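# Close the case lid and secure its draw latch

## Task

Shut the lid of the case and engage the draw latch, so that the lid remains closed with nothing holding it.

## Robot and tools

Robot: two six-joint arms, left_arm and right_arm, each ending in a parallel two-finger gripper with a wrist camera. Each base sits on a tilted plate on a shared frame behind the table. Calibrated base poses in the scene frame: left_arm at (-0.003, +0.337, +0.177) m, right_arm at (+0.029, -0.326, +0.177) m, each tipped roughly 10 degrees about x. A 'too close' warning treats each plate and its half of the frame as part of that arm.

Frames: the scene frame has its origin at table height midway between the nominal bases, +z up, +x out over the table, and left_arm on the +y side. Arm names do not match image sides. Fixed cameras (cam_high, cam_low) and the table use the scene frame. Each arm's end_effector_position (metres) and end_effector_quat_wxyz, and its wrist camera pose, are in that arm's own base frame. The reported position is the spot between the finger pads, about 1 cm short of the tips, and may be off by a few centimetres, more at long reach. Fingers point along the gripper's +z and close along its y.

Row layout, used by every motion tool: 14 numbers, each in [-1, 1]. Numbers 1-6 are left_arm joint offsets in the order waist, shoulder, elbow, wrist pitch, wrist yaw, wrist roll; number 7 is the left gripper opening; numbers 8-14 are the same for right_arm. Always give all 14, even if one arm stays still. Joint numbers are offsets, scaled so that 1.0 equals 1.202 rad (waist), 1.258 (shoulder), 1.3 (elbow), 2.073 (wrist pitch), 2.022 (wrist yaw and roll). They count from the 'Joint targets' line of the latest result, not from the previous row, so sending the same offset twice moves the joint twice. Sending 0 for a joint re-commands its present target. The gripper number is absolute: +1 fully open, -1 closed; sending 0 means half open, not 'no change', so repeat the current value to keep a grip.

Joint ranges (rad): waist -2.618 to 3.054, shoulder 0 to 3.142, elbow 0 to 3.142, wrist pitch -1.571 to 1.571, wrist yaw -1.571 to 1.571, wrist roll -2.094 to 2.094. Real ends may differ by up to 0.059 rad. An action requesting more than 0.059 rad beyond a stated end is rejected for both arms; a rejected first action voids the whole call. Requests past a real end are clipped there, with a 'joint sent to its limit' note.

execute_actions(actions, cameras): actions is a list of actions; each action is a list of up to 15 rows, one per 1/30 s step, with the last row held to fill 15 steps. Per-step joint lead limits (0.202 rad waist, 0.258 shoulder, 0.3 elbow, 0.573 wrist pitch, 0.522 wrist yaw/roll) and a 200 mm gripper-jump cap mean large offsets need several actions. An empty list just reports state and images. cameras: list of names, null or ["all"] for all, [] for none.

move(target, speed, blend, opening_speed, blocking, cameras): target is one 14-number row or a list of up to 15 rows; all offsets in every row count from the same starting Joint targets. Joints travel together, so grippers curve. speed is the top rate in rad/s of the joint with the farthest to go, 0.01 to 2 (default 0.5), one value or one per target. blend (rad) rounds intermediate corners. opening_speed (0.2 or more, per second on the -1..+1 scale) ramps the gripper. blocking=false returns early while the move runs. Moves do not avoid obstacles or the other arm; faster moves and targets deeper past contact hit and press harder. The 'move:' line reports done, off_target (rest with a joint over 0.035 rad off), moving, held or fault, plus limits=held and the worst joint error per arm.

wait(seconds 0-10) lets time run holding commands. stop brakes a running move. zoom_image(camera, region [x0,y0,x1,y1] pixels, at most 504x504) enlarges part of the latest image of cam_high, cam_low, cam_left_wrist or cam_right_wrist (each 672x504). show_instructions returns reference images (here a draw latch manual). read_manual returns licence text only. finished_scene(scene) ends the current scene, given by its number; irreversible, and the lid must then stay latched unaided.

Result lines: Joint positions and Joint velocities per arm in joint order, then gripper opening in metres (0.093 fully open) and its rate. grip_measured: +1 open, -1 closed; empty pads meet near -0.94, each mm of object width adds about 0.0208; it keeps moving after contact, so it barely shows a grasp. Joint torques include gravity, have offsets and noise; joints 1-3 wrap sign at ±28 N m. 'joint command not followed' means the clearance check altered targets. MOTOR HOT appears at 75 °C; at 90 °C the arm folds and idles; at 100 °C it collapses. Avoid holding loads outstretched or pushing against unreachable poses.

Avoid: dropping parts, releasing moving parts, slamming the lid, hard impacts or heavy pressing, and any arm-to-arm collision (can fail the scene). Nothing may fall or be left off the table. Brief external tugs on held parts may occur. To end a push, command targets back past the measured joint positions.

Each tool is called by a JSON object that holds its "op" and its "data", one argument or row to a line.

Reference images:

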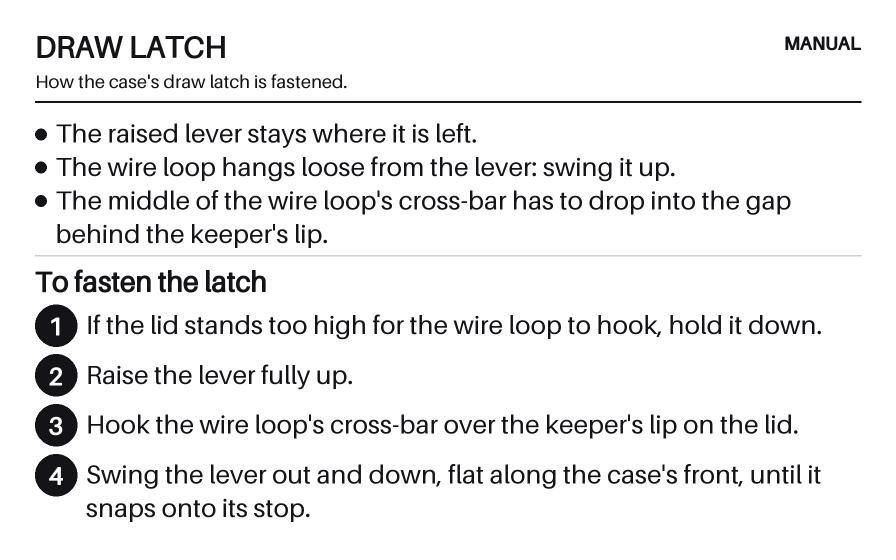

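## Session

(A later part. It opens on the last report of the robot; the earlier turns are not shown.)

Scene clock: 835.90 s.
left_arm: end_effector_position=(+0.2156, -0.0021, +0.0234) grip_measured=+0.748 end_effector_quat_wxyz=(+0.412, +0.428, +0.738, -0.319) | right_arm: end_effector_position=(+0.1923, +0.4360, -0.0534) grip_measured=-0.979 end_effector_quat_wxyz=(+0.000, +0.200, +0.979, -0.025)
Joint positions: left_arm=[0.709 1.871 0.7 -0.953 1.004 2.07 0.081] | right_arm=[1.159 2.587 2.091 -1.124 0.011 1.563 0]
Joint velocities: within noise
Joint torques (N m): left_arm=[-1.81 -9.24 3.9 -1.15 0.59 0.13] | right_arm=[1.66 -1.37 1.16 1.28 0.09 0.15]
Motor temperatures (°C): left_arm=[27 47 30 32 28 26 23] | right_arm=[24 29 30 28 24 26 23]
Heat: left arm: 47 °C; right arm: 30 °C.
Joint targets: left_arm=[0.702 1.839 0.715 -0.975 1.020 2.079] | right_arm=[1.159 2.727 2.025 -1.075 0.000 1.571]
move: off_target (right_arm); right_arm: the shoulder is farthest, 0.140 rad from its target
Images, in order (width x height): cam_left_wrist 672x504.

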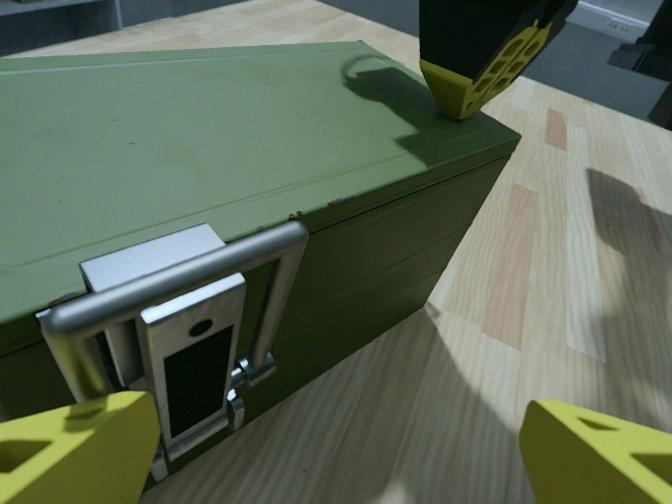

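{"op": "move", "data": {
  "target": [-0.0532,-0.0191,0.0092,0.0362,0.0148,0,0.75, 0,0,0,0,0,0,-1],
  "speed": 0.12,
  "cameras": ["cam_left_wrist"]
}}

{"op": "move", "data": {
  "target": [-0.0342,-0.0103,0.0023,0.0265,0.0089,0,0.75, 0,0,0,0,0,0,-1],
  "speed": 0.12,
  "cameras": ["cam_left_wrist"]
}}

Scene clock: 838.97 s.
left_arm: end_effector_position=(+0.2235, -0.0045, +0.0229) grip_measured=+0.748 end_effector_quat_wxyz=(+0.412, +0.465, +0.725, -0.299) | right_arm: end_effector_position=(+0.1925, +0.4374, -0.0534) grip_measured=-0.979 end_effector_quat_wxyz=(+0.000, +0.200, +0.980, -0.022)
Joint positions: left_arm=[0.664 1.85 0.711 -0.912 0.995 2.07 0.081] | right_arm=[1.159 2.587 2.091 -1.119 0.009 1.563 0]
Joint velocities: within noise
Joint torques (N m): left_arm=[-3.49 -9.58 4.34 -0.6 0.99 0.13] | right_arm=[1.66 -1.39 1.16 1.23 0.1 0.15]
Motor temperatures (°C): left_arm=[27 47 30 32 28 26 23] | right_arm=[24 29 30 28 24 26 23]
Heat: left arm: 47 °C; right arm: 30 °C.
Joint targets: left_arm=[0.638 1.815 0.727 -0.900 1.050 2.079] | right_arm=[1.159 2.727 2.025 -1.075 0.000 1.571]
move: off_target (left_arm, right_arm); left_arm: the wrist yaw is farthest, 0.055 rad from its target; right_arm: the shoulder is farthest, 0.140 rad from its target
Images, in order (width x height): cam_left_wrist 672x504.

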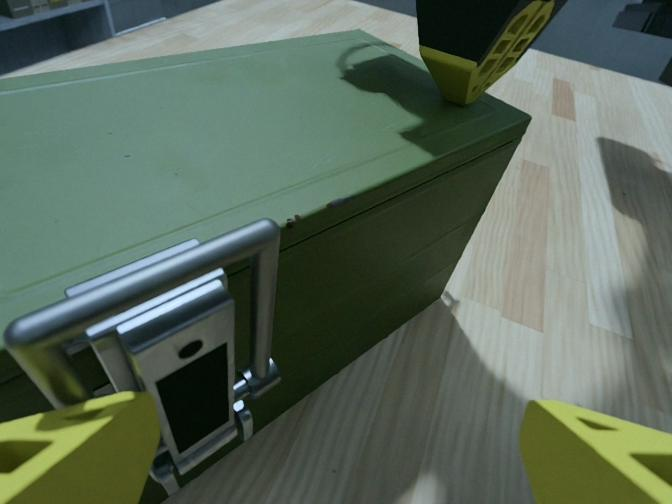

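Scene clock: 839.77 s.
left_arm: end_effector_position=(+0.2346, -0.0038, +0.0199) grip_measured=+0.748 end_effector_quat_wxyz=(+0.419, +0.498, +0.710, -0.269) | right_arm: end_effector_position=(+0.1926, +0.4381, -0.0536) grip_measured=-0.979 end_effector_quat_wxyz=(+0.000, +0.200, +0.979, -0.021)
Joint positions: left_arm=[0.63 1.84 0.717 -0.838 0.995 2.068 0.081] | right_arm=[1.159 2.588 2.091 -1.116 0.008 1.563 0]
Joint velocities: within noise
Joint torques (N m): left_arm=[-4.11 -9.92 4.33 -0.67 1.19 0.15] | right_arm=[1.66 -1.44 1.16 1.19 0.11 0.14]
Motor temperatures (°C): left_arm=[27 47 30 32 28 26 23] | right_arm=[24 29 30 28 24 26 23]
Heat: left arm: 47 °C; right arm: 30 °C.
Joint targets: left_arm=[0.597 1.802 0.730 -0.845 1.068 2.079] | right_arm=[1.159 2.727 2.025 -1.075 0.000 1.571]
move: off_target (left_arm, right_arm); left_arm: the wrist yaw is farthest, 0.073 rad from its target; right_arm: the shoulder is farthest, 0.139 rad from its target
Images, in order (width x height): cam_left_wrist 672x504.

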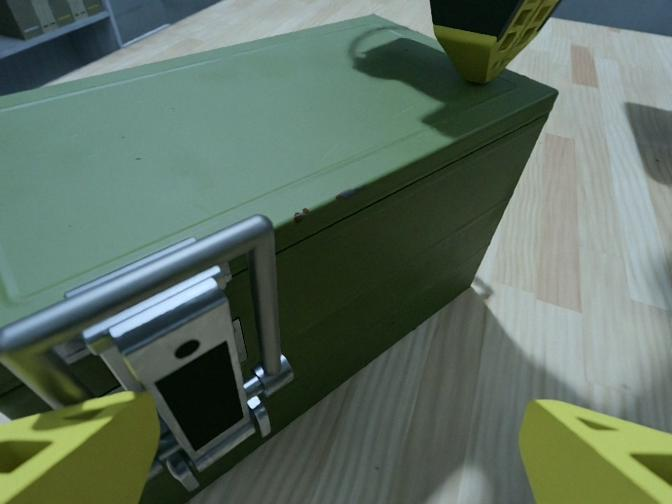

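{"op": "move", "data": {
  "target": [0.1148,0.0978,0.0292,-0.0748,-0.0386,0,0.75, 0,0,0,0,0,0,-1],
  "speed": 0.12,
  "cameras": ["cam_left_wrist"]
}}

Scene clock: 854.63 s.
left_arm: end_effector_position=(+0.2223, +0.0098, +0.0209) grip_measured=+0.748 end_effector_quat_wxyz=(+0.408, +0.420, +0.745, -0.320) | right_arm: end_effector_position=(+0.1926, +0.4382, -0.0536) grip_measured=-0.979 end_effector_quat_wxyz=(+0.000, +0.201, +0.979, -0.021)
Joint positions: left_arm=[0.73 1.914 0.752 -0.974 0.992 2.068 0.081] | right_arm=[1.159 2.588 2.091 -1.115 0.008 1.564 0]
Joint velocities: within noise
Joint torques (N m): left_arm=[-0.8 -5.65 4.04 -1.21 0.43 0.15] | right_arm=[1.66 -1.44 1.17 1.19 0.11 0.14]
Motor temperatures (°C): left_arm=[28 48 30 31 29 26 23] | right_arm=[24 29 30 28 24 26 23]
Heat: left arm: 48 °C; right arm: 30 °C.
Joint targets: left_arm=[0.735 1.925 0.768 -1.000 0.990 2.079] | right_arm=[1.159 2.727 2.025 -1.074 0.000 1.571]
move: off_target (right_arm); right_arm: the shoulder is farthest, 0.139 rad from its target
Images, in order (width x height): cam_left_wrist 672x504.

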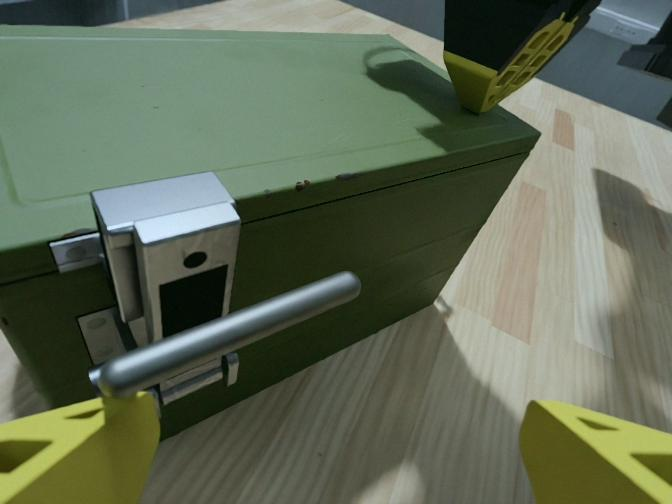

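{"op": "move", "data": {
  "target": [
    [-0.0441,-0.0453,0.0015,0.0145,0.0198,0,0.75, 0,0.03,0,0,0,0,-1],
    [-0.094,-0.0612,0.0092,0.0497,0.0346,0,0.75, 0,0.03,0,0,0,0,-1]
  ],
  "speed": 0.12,
  "blend": 0.01,
  "cameras": ["cam_left_wrist"]
}}

Scene clock: 875.53 s.
left_arm: end_effector_position=(+0.2402, -0.0054, +0.0282) grip_measured=+0.748 end_effector_quat_wxyz=(+0.430, +0.470, +0.710, -0.301) | right_arm: end_effector_position=(+0.1917, +0.4360, -0.0577) grip_measured=-0.979 end_effector_quat_wxyz=(-0.002, +0.201, +0.979, -0.029)
Joint positions: left_arm=[0.629 1.884 0.762 -0.911 1.046 2.068 0.081] | right_arm=[1.159 2.602 2.102 -1.128 0.008 1.564 0]
Joint velocities: within noise
Joint torques (N m): left_arm=[-1.94 -9.98 4.67 -0.54 0.61 0.15] | right_arm=[1.66 0.85 0.39 1.33 0.11 0.14]
Motor temperatures (°C): left_arm=[28 46 30 31 28 26 23] | right_arm=[24 28 30 28 24 26 23]
Heat: left arm: 46 °C; right arm: 30 °C.
Joint targets: left_arm=[0.622 1.848 0.780 -0.897 1.060 2.079] | right_arm=[1.159 2.765 2.025 -1.075 0.000 1.571]
move: off_target (left_arm, right_arm); left_arm: the shoulder is farthest, 0.036 rad from its target; right_arm: the shoulder is farthest, 0.163 rad from its target
Images, in order (width x height): cam_left_wrist 672x504.

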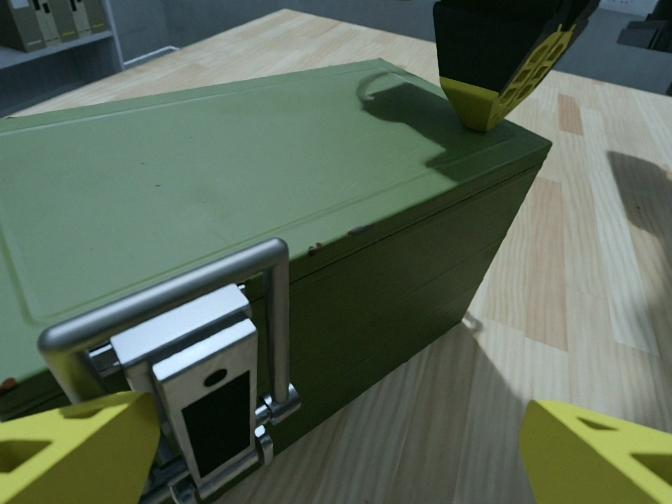

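{"op": "move", "data": {
  "target": [-0.0258,-0.0079,0.0023,0.0178,0.0059,0,0.75, 0,0,0,0,0,0,-1],
  "speed": 0.12,
  "cameras": ["cam_left_wrist"]
}}

{"op": "move", "data": {
  "target": [-0.02,-0.0104,0.0031,0.0111,0.0045,0,0.75, 0,0,0,0,0,0,-1],
  "speed": 0.12,
  "cameras": ["cam_left_wrist"]
}}

Scene clock: 880.50 s.
left_arm: end_effector_position=(+0.2427, -0.0075, +0.0278) grip_measured=+0.748 end_effector_quat_wxyz=(+0.430, +0.484, +0.703, -0.293) | right_arm: end_effector_position=(+0.1916, +0.4359, -0.0577) grip_measured=-0.979 end_effector_quat_wxyz=(-0.002, +0.201, +0.979, -0.029)
Joint positions: left_arm=[0.611 1.875 0.762 -0.891 1.042 2.068 0.081] | right_arm=[1.159 2.602 2.102 -1.129 0.008 1.564 0]
Joint velocities: within noise
Joint torques (N m): left_arm=[-3.07 -10.06 5.11 -0.28 0.76 0.14] | right_arm=[1.68 0.84 0.36 1.33 0.11 0.14]
Motor temperatures (°C): left_arm=[28 46 30 31 28 26 23] | right_arm=[24 28 30 28 24 26 23]
Heat: left arm: 46 °C; right arm: 30 °C.
Joint targets: left_arm=[0.591 1.838 0.783 -0.860 1.072 2.079] | right_arm=[1.159 2.765 2.025 -1.075 0.000 1.571]
move: off_target (left_arm, right_arm); left_arm: the shoulder is farthest, 0.037 rad from its target; right_arm: the shoulder is farthest, 0.163 rad from its target
Images, in order (width x height): cam_left_wrist 672x504.

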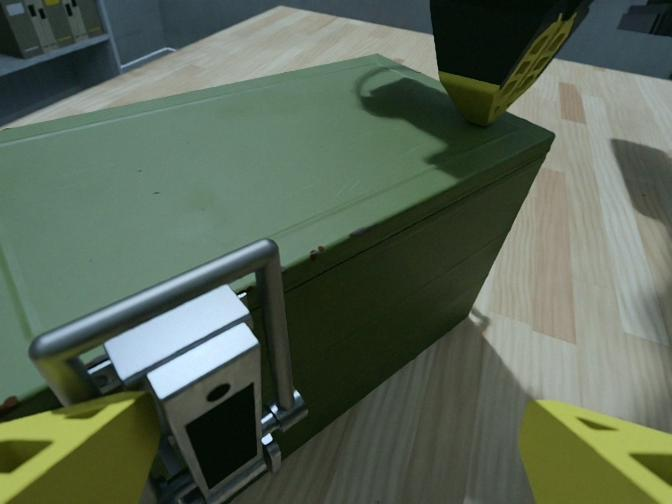

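Scene clock: 881.30 s.
left_arm: end_effector_position=(+0.2486, -0.0061, +0.0263) grip_measured=+0.748 end_effector_quat_wxyz=(+0.432, +0.506, +0.695, -0.273) | right_arm: end_effector_position=(+0.1912, +0.4376, -0.0580) grip_measured=-0.979 end_effector_quat_wxyz=(-0.002, +0.200, +0.979, -0.026)
Joint positions: left_arm=[0.595 1.864 0.767 -0.851 1.031 2.068 0.081] | right_arm=[1.161 2.602 2.102 -1.123 0.006 1.565 0]
Joint velocities: within noise
Joint torques (N m): left_arm=[-3.79 -10.28 5.14 -0.38 0.96 0.13] | right_arm=[1.52 0.8 0.38 1.28 0.13 0.14]
Motor temperatures (°C): left_arm=[28 46 30 31 28 26 23] | right_arm=[24 28 30 28 24 26 23]
Heat: left arm: 46 °C; right arm: 30 °C.
Joint targets: left_arm=[0.567 1.825 0.787 -0.837 1.081 2.079] | right_arm=[1.159 2.765 2.025 -1.075 0.000 1.571]
move: off_target (left_arm, right_arm); left_arm: the wrist yaw is farthest, 0.050 rad from its target; right_arm: the shoulder is farthest, 0.163 rad from its target
Images, in order (width x height): cam_left_wrist 672x504.

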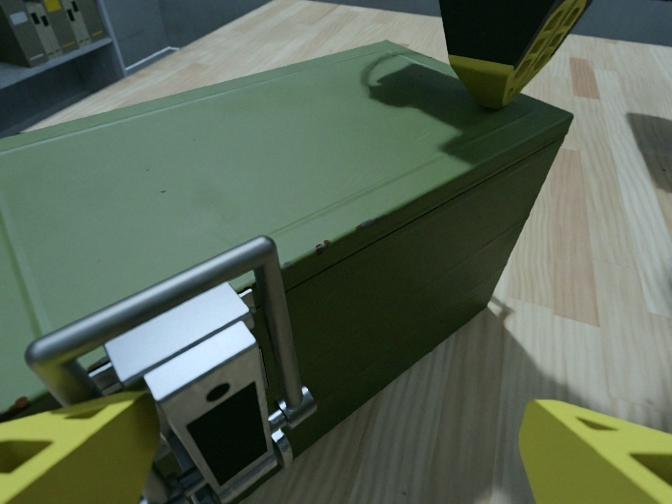

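{"op": "move", "data": {
  "target": [
    [0.0458,0.0183,-0.0054,-0.0289,-0.0104,0,0.75, 0,-0.159,0,0,0,0,-1],
    [0.0458,0.0183,-0.0054,-0.0289,-0.0104,0,0.75, -0.0025,-0.19,0.0115,0.12,0,0,-1],
    [0.0458,0.0183,-0.0054,-0.0289,-0.0104,0,0.75, -0.0025,-0.15,0.0115,0.2412,0,0,-1]
  ],
  "speed": 0.3,
  "blend": 0.02
}}

Scene clock: 915.90 s.
left_arm: end_effector_position=(+0.2470, -0.0038, +0.0300) grip_measured=+0.748 end_effector_quat_wxyz=(+0.438, +0.489, +0.701, -0.280) | right_arm: end_effector_position=(+0.2386, +0.5470, -0.0212) grip_measured=-0.979 end_effector_quat_wxyz=(+0.052, +0.195, +0.951, +0.235)
Joint positions: left_arm=[0.616 1.864 0.767 -0.876 1.047 2.068 0.081] | right_arm=[1.161 2.557 2.052 -0.58 0.005 1.565 0]
Joint velocities: within noise
Joint torques (N m): left_arm=[-0.8 -8.18 4.44 -0.84 0.61 0.13] | right_arm=[1.36 -14.39 6.12 1.99 0.13 0.1]
Motor temperatures (°C): left_arm=[28 52 31 30 29 26 23] | right_arm=[24 30 30 28 24 26 23]
Heat: left arm: 52 °C; right arm: 30 °C.
Joint targets: left_arm=[0.622 1.848 0.780 -0.897 1.060 2.079] | right_arm=[1.156 2.576 2.040 -0.575 0.000 1.571]
move: done

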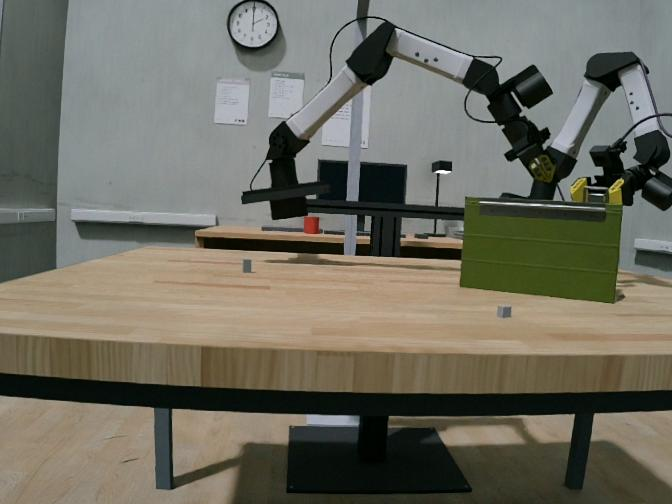

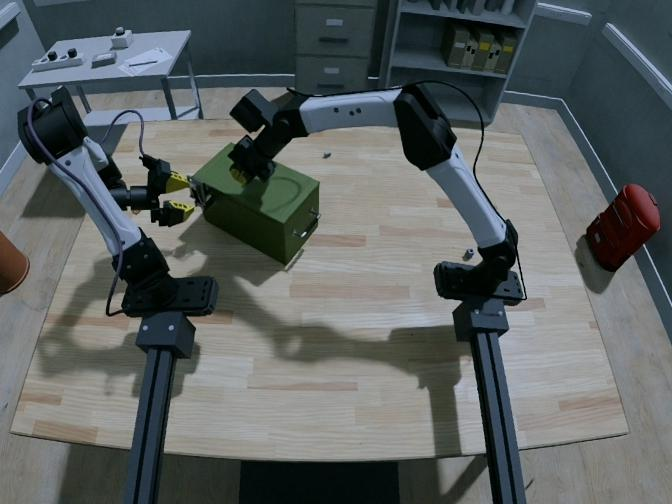

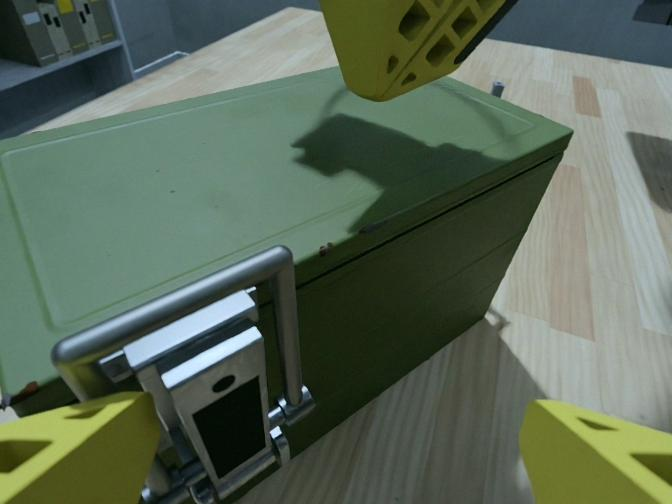

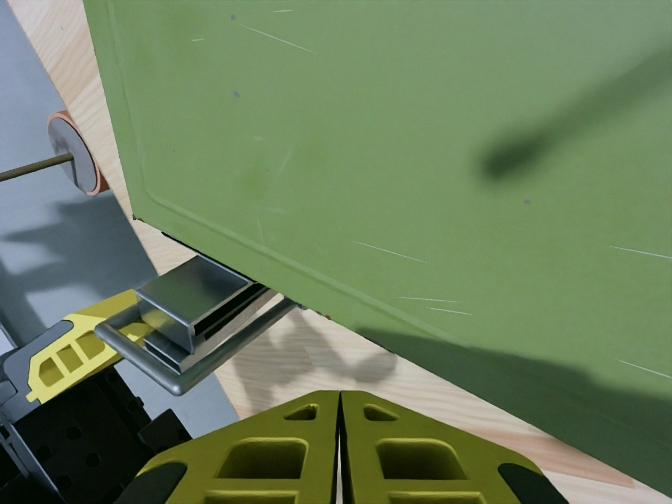

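{"op": "zoom_image", "data": {
  "camera": "cam_right_wrist",
  "region": [80, 200, 340, 420]
}}

Scaled by 1.938 from the camera's 672x504 image, which has a finer 960x720 frame.

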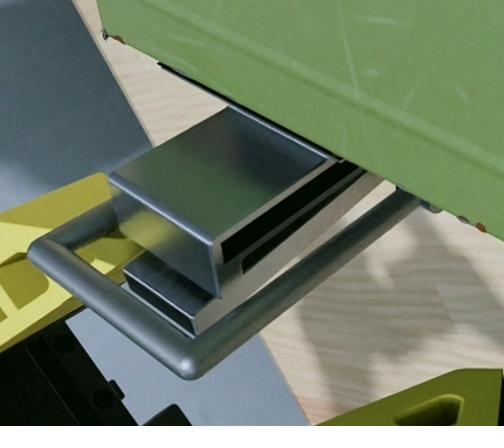

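{"op": "move", "data": {
  "target": [0,0,0,0,0,0,0.75, 0,0.075,0,0,0,0,-1],
  "speed": 0.15,
  "cameras": ["cam_left_wrist","cam_right_wrist"]
}}

{"op": "zoom_image", "data": {
  "camera": "cam_right_wrist",
  "region": [80, 200, 340, 420]
}}

Scene clock: 936.30 s.
left_arm: end_effector_position=(+0.2469, -0.0039, +0.0300) grip_measured=+0.748 end_effector_quat_wxyz=(+0.438, +0.489, +0.701, -0.280) | right_arm: end_effector_position=(+0.2352, +0.5391, -0.0618) grip_measured=-0.979 end_effector_quat_wxyz=(+0.046, +0.197, +0.958, +0.206)
Joint positions: left_arm=[0.616 1.864 0.767 -0.877 1.047 2.068 0.081] | right_arm=[1.161 2.63 2.052 -0.568 0.005 1.565 0]
Joint velocities: within noise
Joint torques (N m): left_arm=[-0.79 -8.25 4.49 -0.83 0.61 0.14] | right_arm=[1.39 -12.67 5.98 1.71 0.13 0.11]
Motor temperatures (°C): left_arm=[28 51 31 30 29 26 23] | right_arm=[24 39 32 29 24 26 23]
Heat: left arm: 51 °C; right arm: 39 °C.
Joint targets: left_arm=[0.622 1.848 0.780 -0.897 1.060 2.079] | right_arm=[1.156 2.671 2.040 -0.575 0.000 1.571]
move: off_target (right_arm); right_arm: the shoulder is farthest, 0.040 rad from its target
Images, in order (width x height): cam_left_wrist 672x504, cam_right_wrist 672x504.

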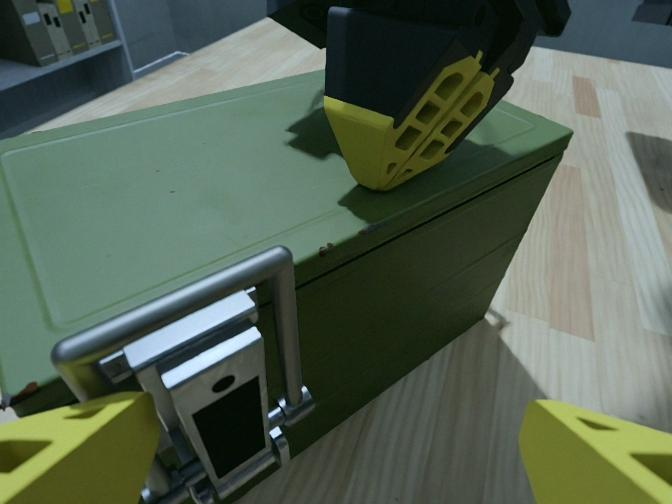

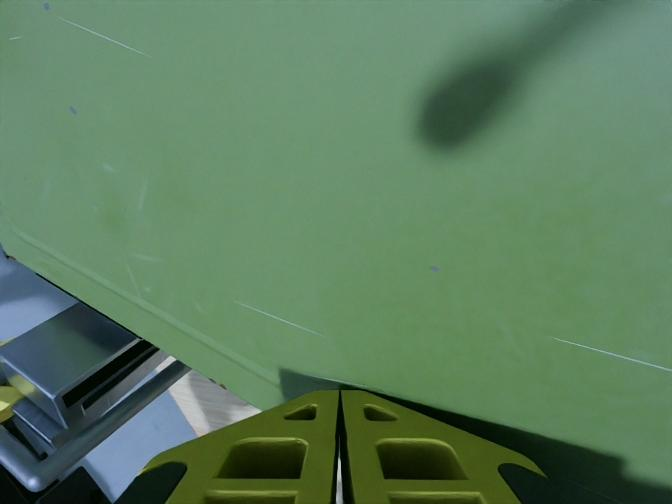

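Scaled by 1.938 from the camera's 672x504 image, which has a finer 960x720 frame.

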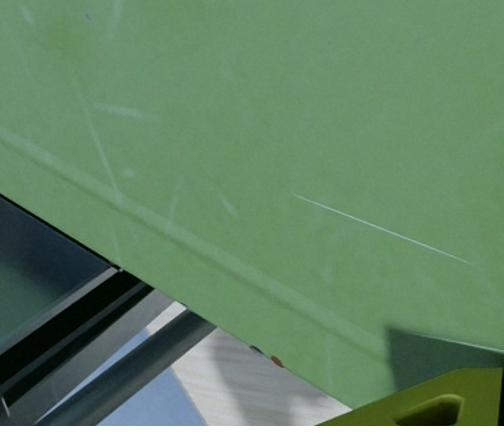

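{"op": "move", "data": {
  "target": [0,0,0,0,0,0,0.75, 0,0.08,0,0,0,0,-1],
  "speed": 0.15,
  "cameras": ["cam_left_wrist","cam_right_wrist"]
}}

Scene clock: 944.47 s.
left_arm: end_effector_position=(+0.2469, -0.0039, +0.0300) grip_measured=+0.748 end_effector_quat_wxyz=(+0.438, +0.489, +0.701, -0.280) | right_arm: end_effector_position=(+0.2347, +0.5379, -0.0663) grip_measured=-0.979 end_effector_quat_wxyz=(+0.044, +0.197, +0.959, +0.198)
Joint positions: left_arm=[0.616 1.864 0.767 -0.877 1.047 2.069 0.081] | right_arm=[1.161 2.647 2.072 -0.588 0.005 1.565 0]
Joint velocities: within noise
Joint torques (N m): left_arm=[-0.81 -8.24 4.42 -0.83 0.62 0.15] | right_arm=[1.39 -4.14 4.3 1.91 0.13 0.11]
Motor temperatures (°C): left_arm=[28 51 31 30 29 26 23] | right_arm=[24 39 32 29 24 26 23]
Heat: left arm: 51 °C; right arm: 39 °C.
Joint targets: left_arm=[0.622 1.848 0.780 -0.897 1.060 2.079] | right_arm=[1.156 2.771 2.040 -0.575 0.000 1.571]
move: off_target (right_arm); right_arm: the shoulder is farthest, 0.125 rad from its target
Images, in order (width x height): cam_left_wrist 672x504, cam_right_wrist 672x504.

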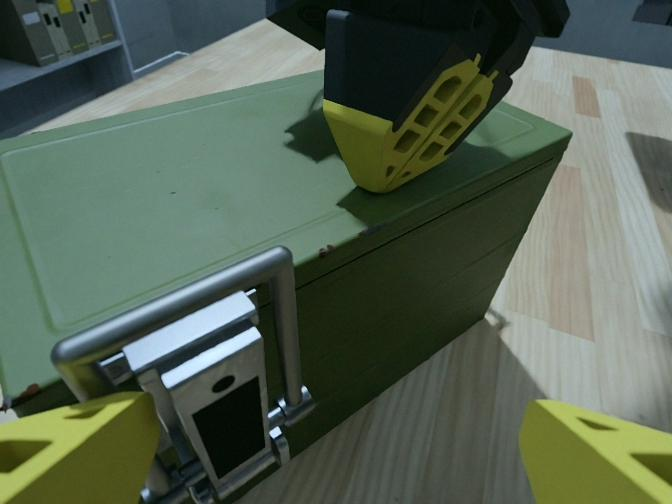

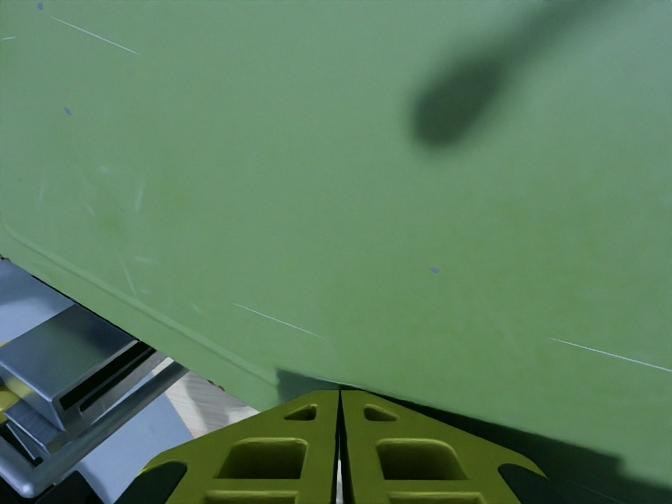

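{"op": "move", "data": {
  "target": [-0.0258,-0.0079,0.0023,0.0178,0.0059,0,0.75, 0,0.05,0,0,0,0,-1],
  "speed": 0.12,
  "cameras": ["cam_left_wrist","cam_right_wrist"]
}}

Scene clock: 948.43 s.
left_arm: end_effector_position=(+0.2561, -0.0002, +0.0308) grip_measured=+0.749 end_effector_quat_wxyz=(+0.450, +0.500, +0.692, -0.261) | right_arm: end_effector_position=(+0.2383, +0.5466, -0.0698) grip_measured=-0.979 end_effector_quat_wxyz=(+0.047, +0.196, +0.957, +0.211)
Joint positions: left_arm=[0.61 1.864 0.779 -0.838 1.06 2.069 0.081] | right_arm=[1.161 2.675 2.103 -0.564 0.004 1.565 0]
Joint velocities: within noise
Joint torques (N m): left_arm=[-2.99 -9.28 3.74 -0.76 0.62 0.14] | right_arm=[1.4 -0.84 2.17 1.71 0.13 0.1]
Motor temperatures (°C): left_arm=[28 51 31 30 29 26 23] | right_arm=[24 38 33 30 24 26 23]
Heat: left arm: 51 °C; right arm: 38 °C.
Joint targets: left_arm=[0.591 1.838 0.783 -0.860 1.072 2.079] | right_arm=[1.156 2.834 2.040 -0.574 0.000 1.571]
move: off_target (right_arm); right_arm: the shoulder is farthest, 0.159 rad from its target
Images, in order (width x height): cam_left_wrist 672x504, cam_right_wrist 672x504.

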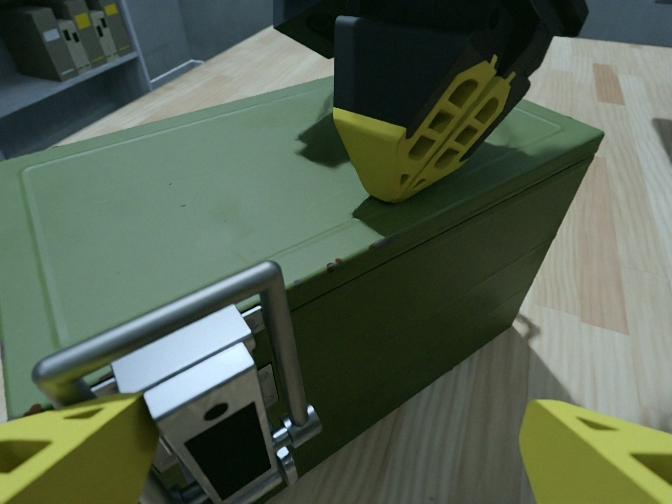

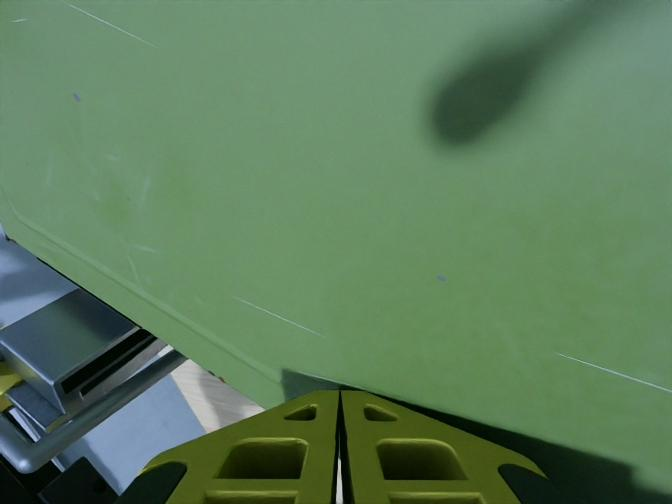

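{"op": "move", "data": {
  "target": [0.0258,0.0079,-0.0023,-0.0178,-0.0059,0,0.75, 0,0,0,-0.1,0,0,-1],
  "speed": 0.15,
  "cameras": ["cam_left_wrist","cam_right_wrist"]
}}

Scene clock: 957.27 s.
left_arm: end_effector_position=(+0.2550, +0.0008, +0.0314) grip_measured=+0.749 end_effector_quat_wxyz=(+0.449, +0.495, +0.695, -0.264) | right_arm: end_effector_position=(+0.2371, +0.5437, -0.0718) grip_measured=-0.979 end_effector_quat_wxyz=(+0.044, +0.197, +0.959, +0.200)
Joint positions: left_arm=[0.617 1.864 0.779 -0.847 1.06 2.069 0.081] | right_arm=[1.161 2.683 2.12 -0.595 0.004 1.565 0]
Joint velocities: within noise
Joint torques (N m): left_arm=[-0.94 -8.27 3.4 -1.09 0.5 0.13] | right_arm=[1.4 -1.72 0.8 -0.4 0.13 0.11]
Motor temperatures (°C): left_arm=[28 51 31 30 29 26 23] | right_arm=[24 35 32 30 24 26 23]
Heat: left arm: 51 °C; right arm: 35 °C.
Joint targets: left_arm=[0.622 1.848 0.780 -0.897 1.060 2.079] | right_arm=[1.156 2.834 2.040 -0.782 0.000 1.571]
move: off_target (left_arm, right_arm); left_arm: the wrist pitch is farthest, 0.049 rad from its target; right_arm: the wrist pitch is farthest, 0.186 rad from its target
Images, in order (width x height): cam_left_wrist 672x504, cam_right_wrist 672x504.

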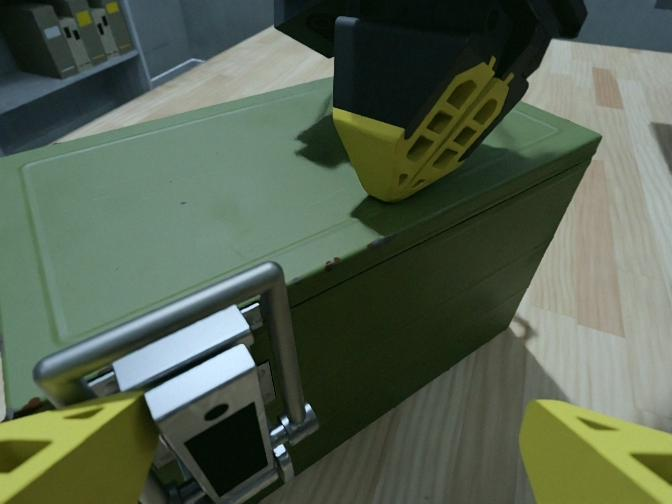

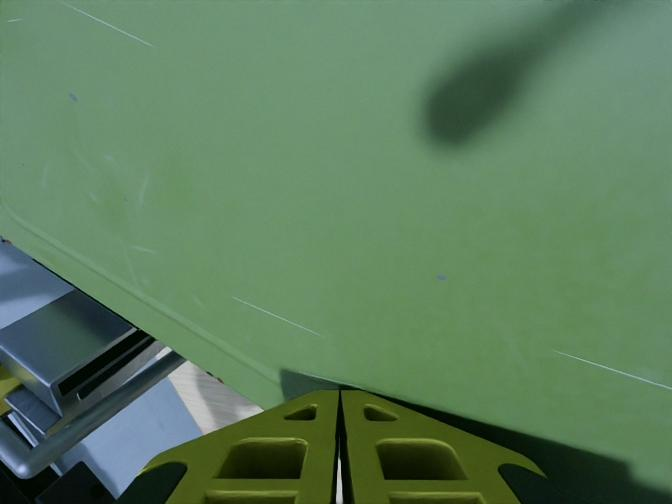

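{"op": "move", "data": {
  "target": [0.0158,0.0079,0.0292,-0.0014,-0.0049,0,0.75, 0,0,0,0,0,0,-1],
  "speed": 0.12,
  "cameras": ["cam_left_wrist"]
}}

Scene clock: 975.43 s.
left_arm: end_effector_position=(+0.2559, +0.0067, +0.0345) grip_measured=+0.749 end_effector_quat_wxyz=(+0.448, +0.488, +0.702, -0.264) | right_arm: end_effector_position=(+0.2371, +0.5438, -0.0718) grip_measured=-0.979 end_effector_quat_wxyz=(+0.044, +0.197, +0.959, +0.200)
Joint positions: left_arm=[0.635 1.864 0.798 -0.878 1.054 2.069 0.081] | right_arm=[1.161 2.684 2.121 -0.595 0.004 1.565 0]
Joint velocities: within noise
Joint torques (N m): left_arm=[-0.83 -7.51 5.26 -0.78 0.44 0.13] | right_arm=[1.4 -1.77 0.8 -0.4 0.13 0.11]
Motor temperatures (°C): left_arm=[28 50 30 30 28 26 23] | right_arm=[24 32 31 28 24 26 23]
Heat: left arm: 50 °C; right arm: 32 °C.
Joint targets: left_arm=[0.641 1.858 0.818 -0.900 1.050 2.079] | right_arm=[1.156 2.834 2.040 -0.782 0.000 1.571]
move: off_target (right_arm); right_arm: the wrist pitch is farthest, 0.187 rad from its target
Images, in order (width x height): cam_left_wrist 672x504.

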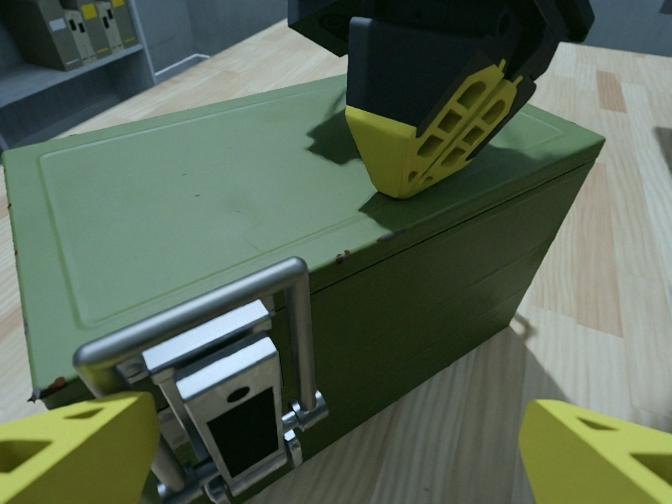

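{"op": "move", "data": {
  "target": [-0.0266,-0.012,0.0108,0.0217,0.0054,0,0.75, 0,0,0,0,0,0,-1],
  "speed": 0.12,
  "cameras": ["cam_left_wrist"]
}}

{"op": "zoom_image", "data": {
  "camera": "cam_left_wrist",
  "region": [0, 200, 380, 504]
}}

Scene clock: 982.00 s.
left_arm: end_effector_position=(+0.2604, +0.0051, +0.0354) grip_measured=+0.749 end_effector_quat_wxyz=(+0.448, +0.499, +0.695, -0.260) | right_arm: end_effector_position=(+0.2371, +0.5438, -0.0718) grip_measured=-0.979 end_effector_quat_wxyz=(+0.044, +0.197, +0.959, +0.200)
Joint positions: left_arm=[0.616 1.864 0.811 -0.87 1.053 2.069 0.081] | right_arm=[1.161 2.684 2.121 -0.595 0.004 1.565 0]
Joint velocities: within noise
Joint torques (N m): left_arm=[-2.02 -8.96 5.44 -0.32 0.58 0.14] | right_arm=[1.4 -1.78 0.8 -0.4 0.14 0.11]
Motor temperatures (°C): left_arm=[28 50 30 30 28 26 23] | right_arm=[24 31 31 28 24 26 23]
Heat: left arm: 50 °C; right arm: 31 °C.
Joint targets: left_arm=[0.609 1.843 0.832 -0.855 1.061 2.079] | right_arm=[1.156 2.834 2.040 -0.782 0.000 1.571]
move: off_target (right_arm); right_arm: the wrist pitch is farthest, 0.187 rad from its target
Images, in order (width x height): cam_left_wrist 672x504.

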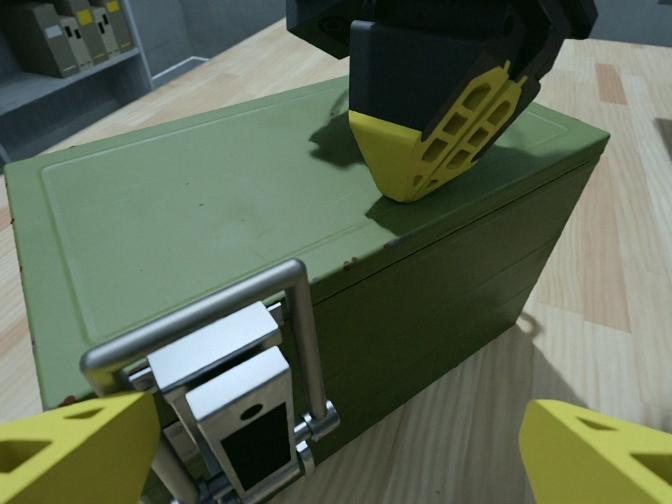

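Scaled by 1.326 from the camera's 672x504 image, which has a finer 960x720 frame.

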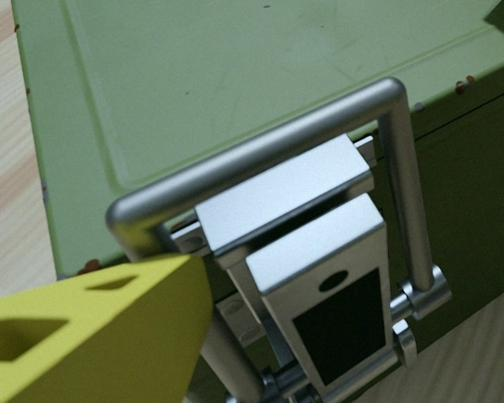

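{"op": "move", "data": {
  "target": [-0.022,0.002,0.006,0.0197,0.0054,0,0.75, 0,0,0,0,0,0,-1],
  "speed": 0.12,
  "cameras": []
}}

{"op": "zoom_image", "data": {
  "camera": "cam_left_wrist",
  "region": [0, 200, 380, 504]
}}

Scene clock: 986.27 s.
left_arm: end_effector_position=(+0.2682, +0.0029, +0.0351) grip_measured=+0.749 end_effector_quat_wxyz=(+0.454, +0.519, +0.682, -0.246) | right_arm: end_effector_position=(+0.2371, +0.5438, -0.0718) grip_measured=-0.979 end_effector_quat_wxyz=(+0.044, +0.197, +0.959, +0.200)
Joint positions: left_arm=[0.59 1.864 0.819 -0.829 1.059 2.069 0.081] | right_arm=[1.161 2.684 2.121 -0.595 0.004 1.565 0]
Joint velocities: within noise
Joint torques (N m): left_arm=[-2.07 -8.81 5.63 -0.22 0.65 0.13] | right_arm=[1.4 -1.77 0.79 -0.4 0.14 0.11]
Motor temperatures (°C): left_arm=[28 50 31 30 28 26 23] | right_arm=[24 31 31 27 24 26 23]
Heat: left arm: 50 °C; right arm: 31 °C.
Joint targets: left_arm=[0.583 1.845 0.840 -0.814 1.072 2.079] | right_arm=[1.156 2.834 2.040 -0.782 0.000 1.571]
move: off_target (right_arm); right_arm: the wrist pitch is farthest, 0.187 rad from its target
No camera images: "cameras" was empty.

Scaled by 1.326 from the camera's 672x504 image, which has a finer 960x720 frame.

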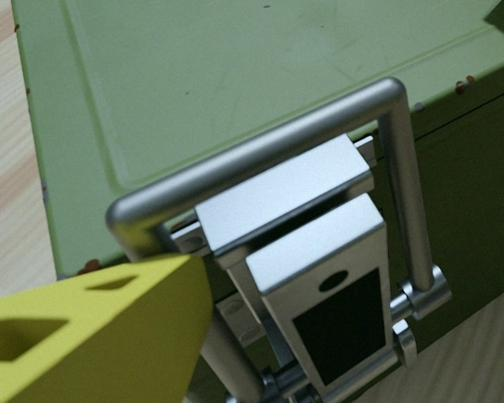

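{"op": "wait", "data": {
  "seconds": 0,
  "cameras": ["cam_left_wrist","cam_right_wrist"]
}}

{"op": "zoom_image", "data": {
  "camera": "cam_left_wrist",
  "region": [0, 200, 380, 504]
}}

Scene clock: 988.00 s.
left_arm: end_effector_position=(+0.2684, +0.0030, +0.0351) grip_measured=+0.749 end_effector_quat_wxyz=(+0.454, +0.519, +0.682, -0.246) | right_arm: end_effector_position=(+0.2371, +0.5438, -0.0718) grip_measured=-0.979 end_effector_quat_wxyz=(+0.044, +0.197, +0.959, +0.200)
Joint positions: left_arm=[0.59 1.864 0.819 -0.828 1.059 2.069 0.081] | right_arm=[1.161 2.684 2.121 -0.595 0.004 1.565 0]
Joint velocities: within noise
Joint torques (N m): left_arm=[-2.06 -8.83 5.6 -0.23 0.64 0.12] | right_arm=[1.42 -1.78 0.8 -0.4 0.14 0.11]
Motor temperatures (°C): left_arm=[28 50 31 30 28 26 23] | right_arm=[24 31 31 27 24 26 23]
Heat: left arm: 50 °C; right arm: 31 °C.
Joint targets: left_arm=[0.583 1.845 0.840 -0.814 1.072 2.079] | right_arm=[1.156 2.834 2.040 -0.782 0.000 1.571]
Tool commands: left_gripper/opening=+0.75 right_gripper/opening=-1.0
Images, in order (width x height): cam_left_wrist 672x504, cam_right_wrist 672x504.

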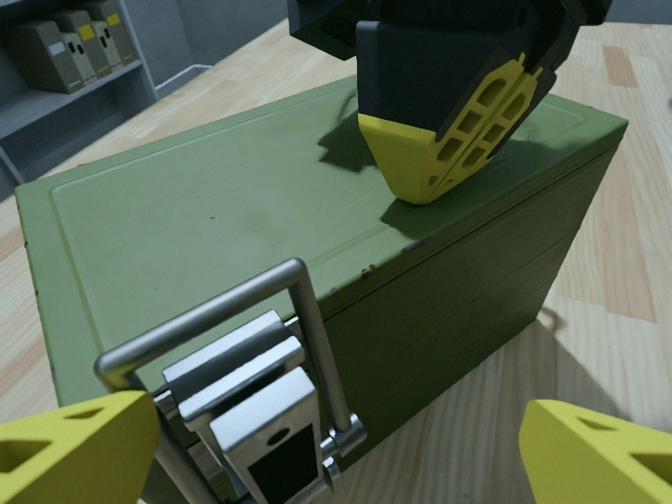

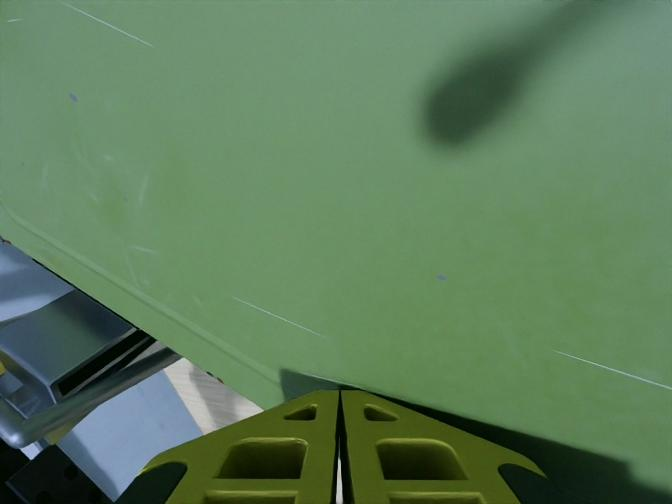

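Scaled by 1.326 from the camera's 672x504 image, which has a finer 960x720 frame.

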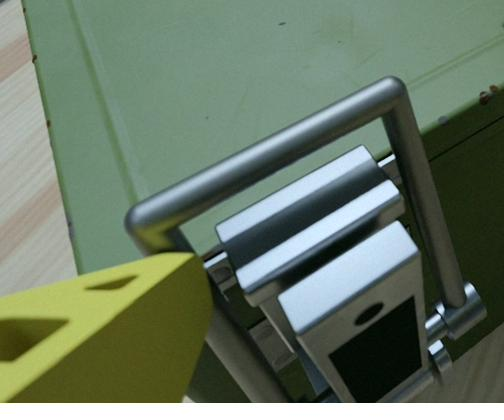

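{"op": "move", "data": {
  "target": [-0.022,0.0,0.006,0.0197,0.0054,0,0.75, 0,0,0,0,0,0,-1],
  "speed": 0.12,
  "cameras": ["cam_left_wrist"]
}}

{"op": "zoom_image", "data": {
  "camera": "cam_left_wrist",
  "region": [0, 200, 380, 504]
}}

Scene clock: 993.53 s.
left_arm: end_effector_position=(+0.2763, -0.0001, +0.0359) grip_measured=+0.749 end_effector_quat_wxyz=(+0.462, +0.536, +0.667, -0.233) | right_arm: end_effector_position=(+0.2371, +0.5438, -0.0718) grip_measured=-0.979 end_effector_quat_wxyz=(+0.044, +0.197, +0.959, +0.200)
Joint positions: left_arm=[0.564 1.864 0.827 -0.789 1.07 2.069 0.081] | right_arm=[1.161 2.684 2.121 -0.595 0.004 1.565 0]
Joint velocities: within noise
Joint torques (N m): left_arm=[-2.13 -8.9 5.78 -0.13 0.64 0.13] | right_arm=[1.42 -1.77 0.8 -0.41 0.14 0.11]
Motor temperatures (°C): left_arm=[28 50 31 29 28 26 23] | right_arm=[24 31 31 27 24 26 23]
Heat: left arm: 50 °C; right arm: 31 °C.
Joint targets: left_arm=[0.556 1.845 0.848 -0.774 1.083 2.079] | right_arm=[1.156 2.834 2.040 -0.782 0.000 1.571]
move: off_target (right_arm); right_arm: the wrist pitch is farthest, 0.187 rad from its target
Images, in order (width x height): cam_left_wrist 672x504.

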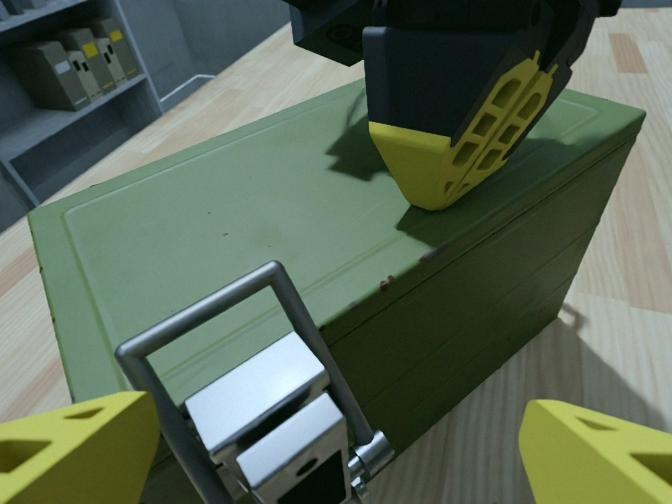

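Scaled by 1.326 from the camera's 672x504 image, which has a finer 960x720 frame.

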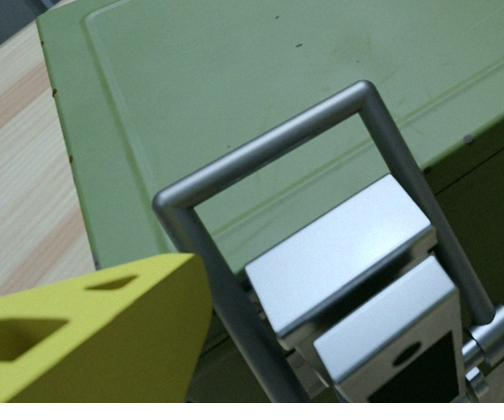

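{"op": "move", "data": {
  "target": [0.044,0.0,-0.012,-0.0394,-0.0108,0,0.75, 0,0,0,0,0,0,-1],
  "speed": 0.2,
  "cameras": ["cam_left_wrist"]
}}

Scene clock: 996.73 s.
left_arm: end_effector_position=(+0.2701, +0.0072, +0.0372) grip_measured=+0.749 end_effector_quat_wxyz=(+0.458, +0.513, +0.684, -0.242) | right_arm: end_effector_position=(+0.2371, +0.5438, -0.0718) grip_measured=-0.979 end_effector_quat_wxyz=(+0.044, +0.197, +0.959, +0.200)
Joint positions: left_arm=[0.603 1.864 0.827 -0.834 1.065 2.069 0.081] | right_arm=[1.161 2.684 2.121 -0.595 0.004 1.565 0]
Joint velocities: within noise
Joint torques (N m): left_arm=[-0.88 -8.9 4.15 -0.65 0.49 0.13] | right_arm=[1.43 -1.78 0.79 -0.4 0.13 0.11]
Motor temperatures (°C): left_arm=[28 51 31 29 28 26 23] | right_arm=[24 30 31 27 24 26 23]
Heat: left arm: 51 °C; right arm: 31 °C.
Joint targets: left_arm=[0.609 1.845 0.832 -0.855 1.061 2.079] | right_arm=[1.156 2.834 2.040 -0.782 0.000 1.571]
move: off_target (right_arm); right_arm: the wrist pitch is farthest, 0.187 rad from its target
Images, in order (width x height): cam_left_wrist 672x504.

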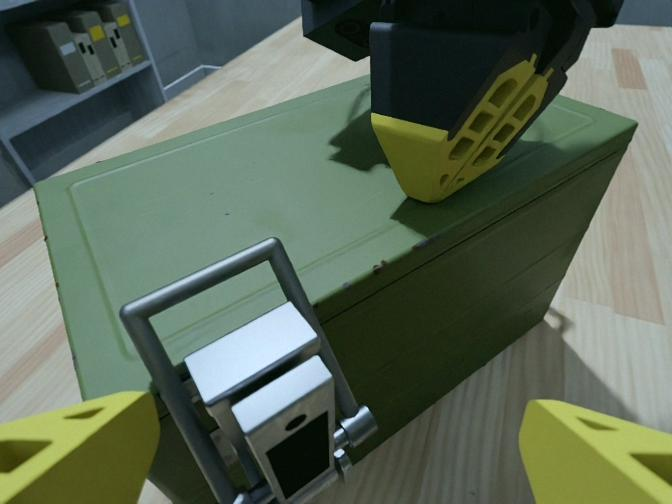

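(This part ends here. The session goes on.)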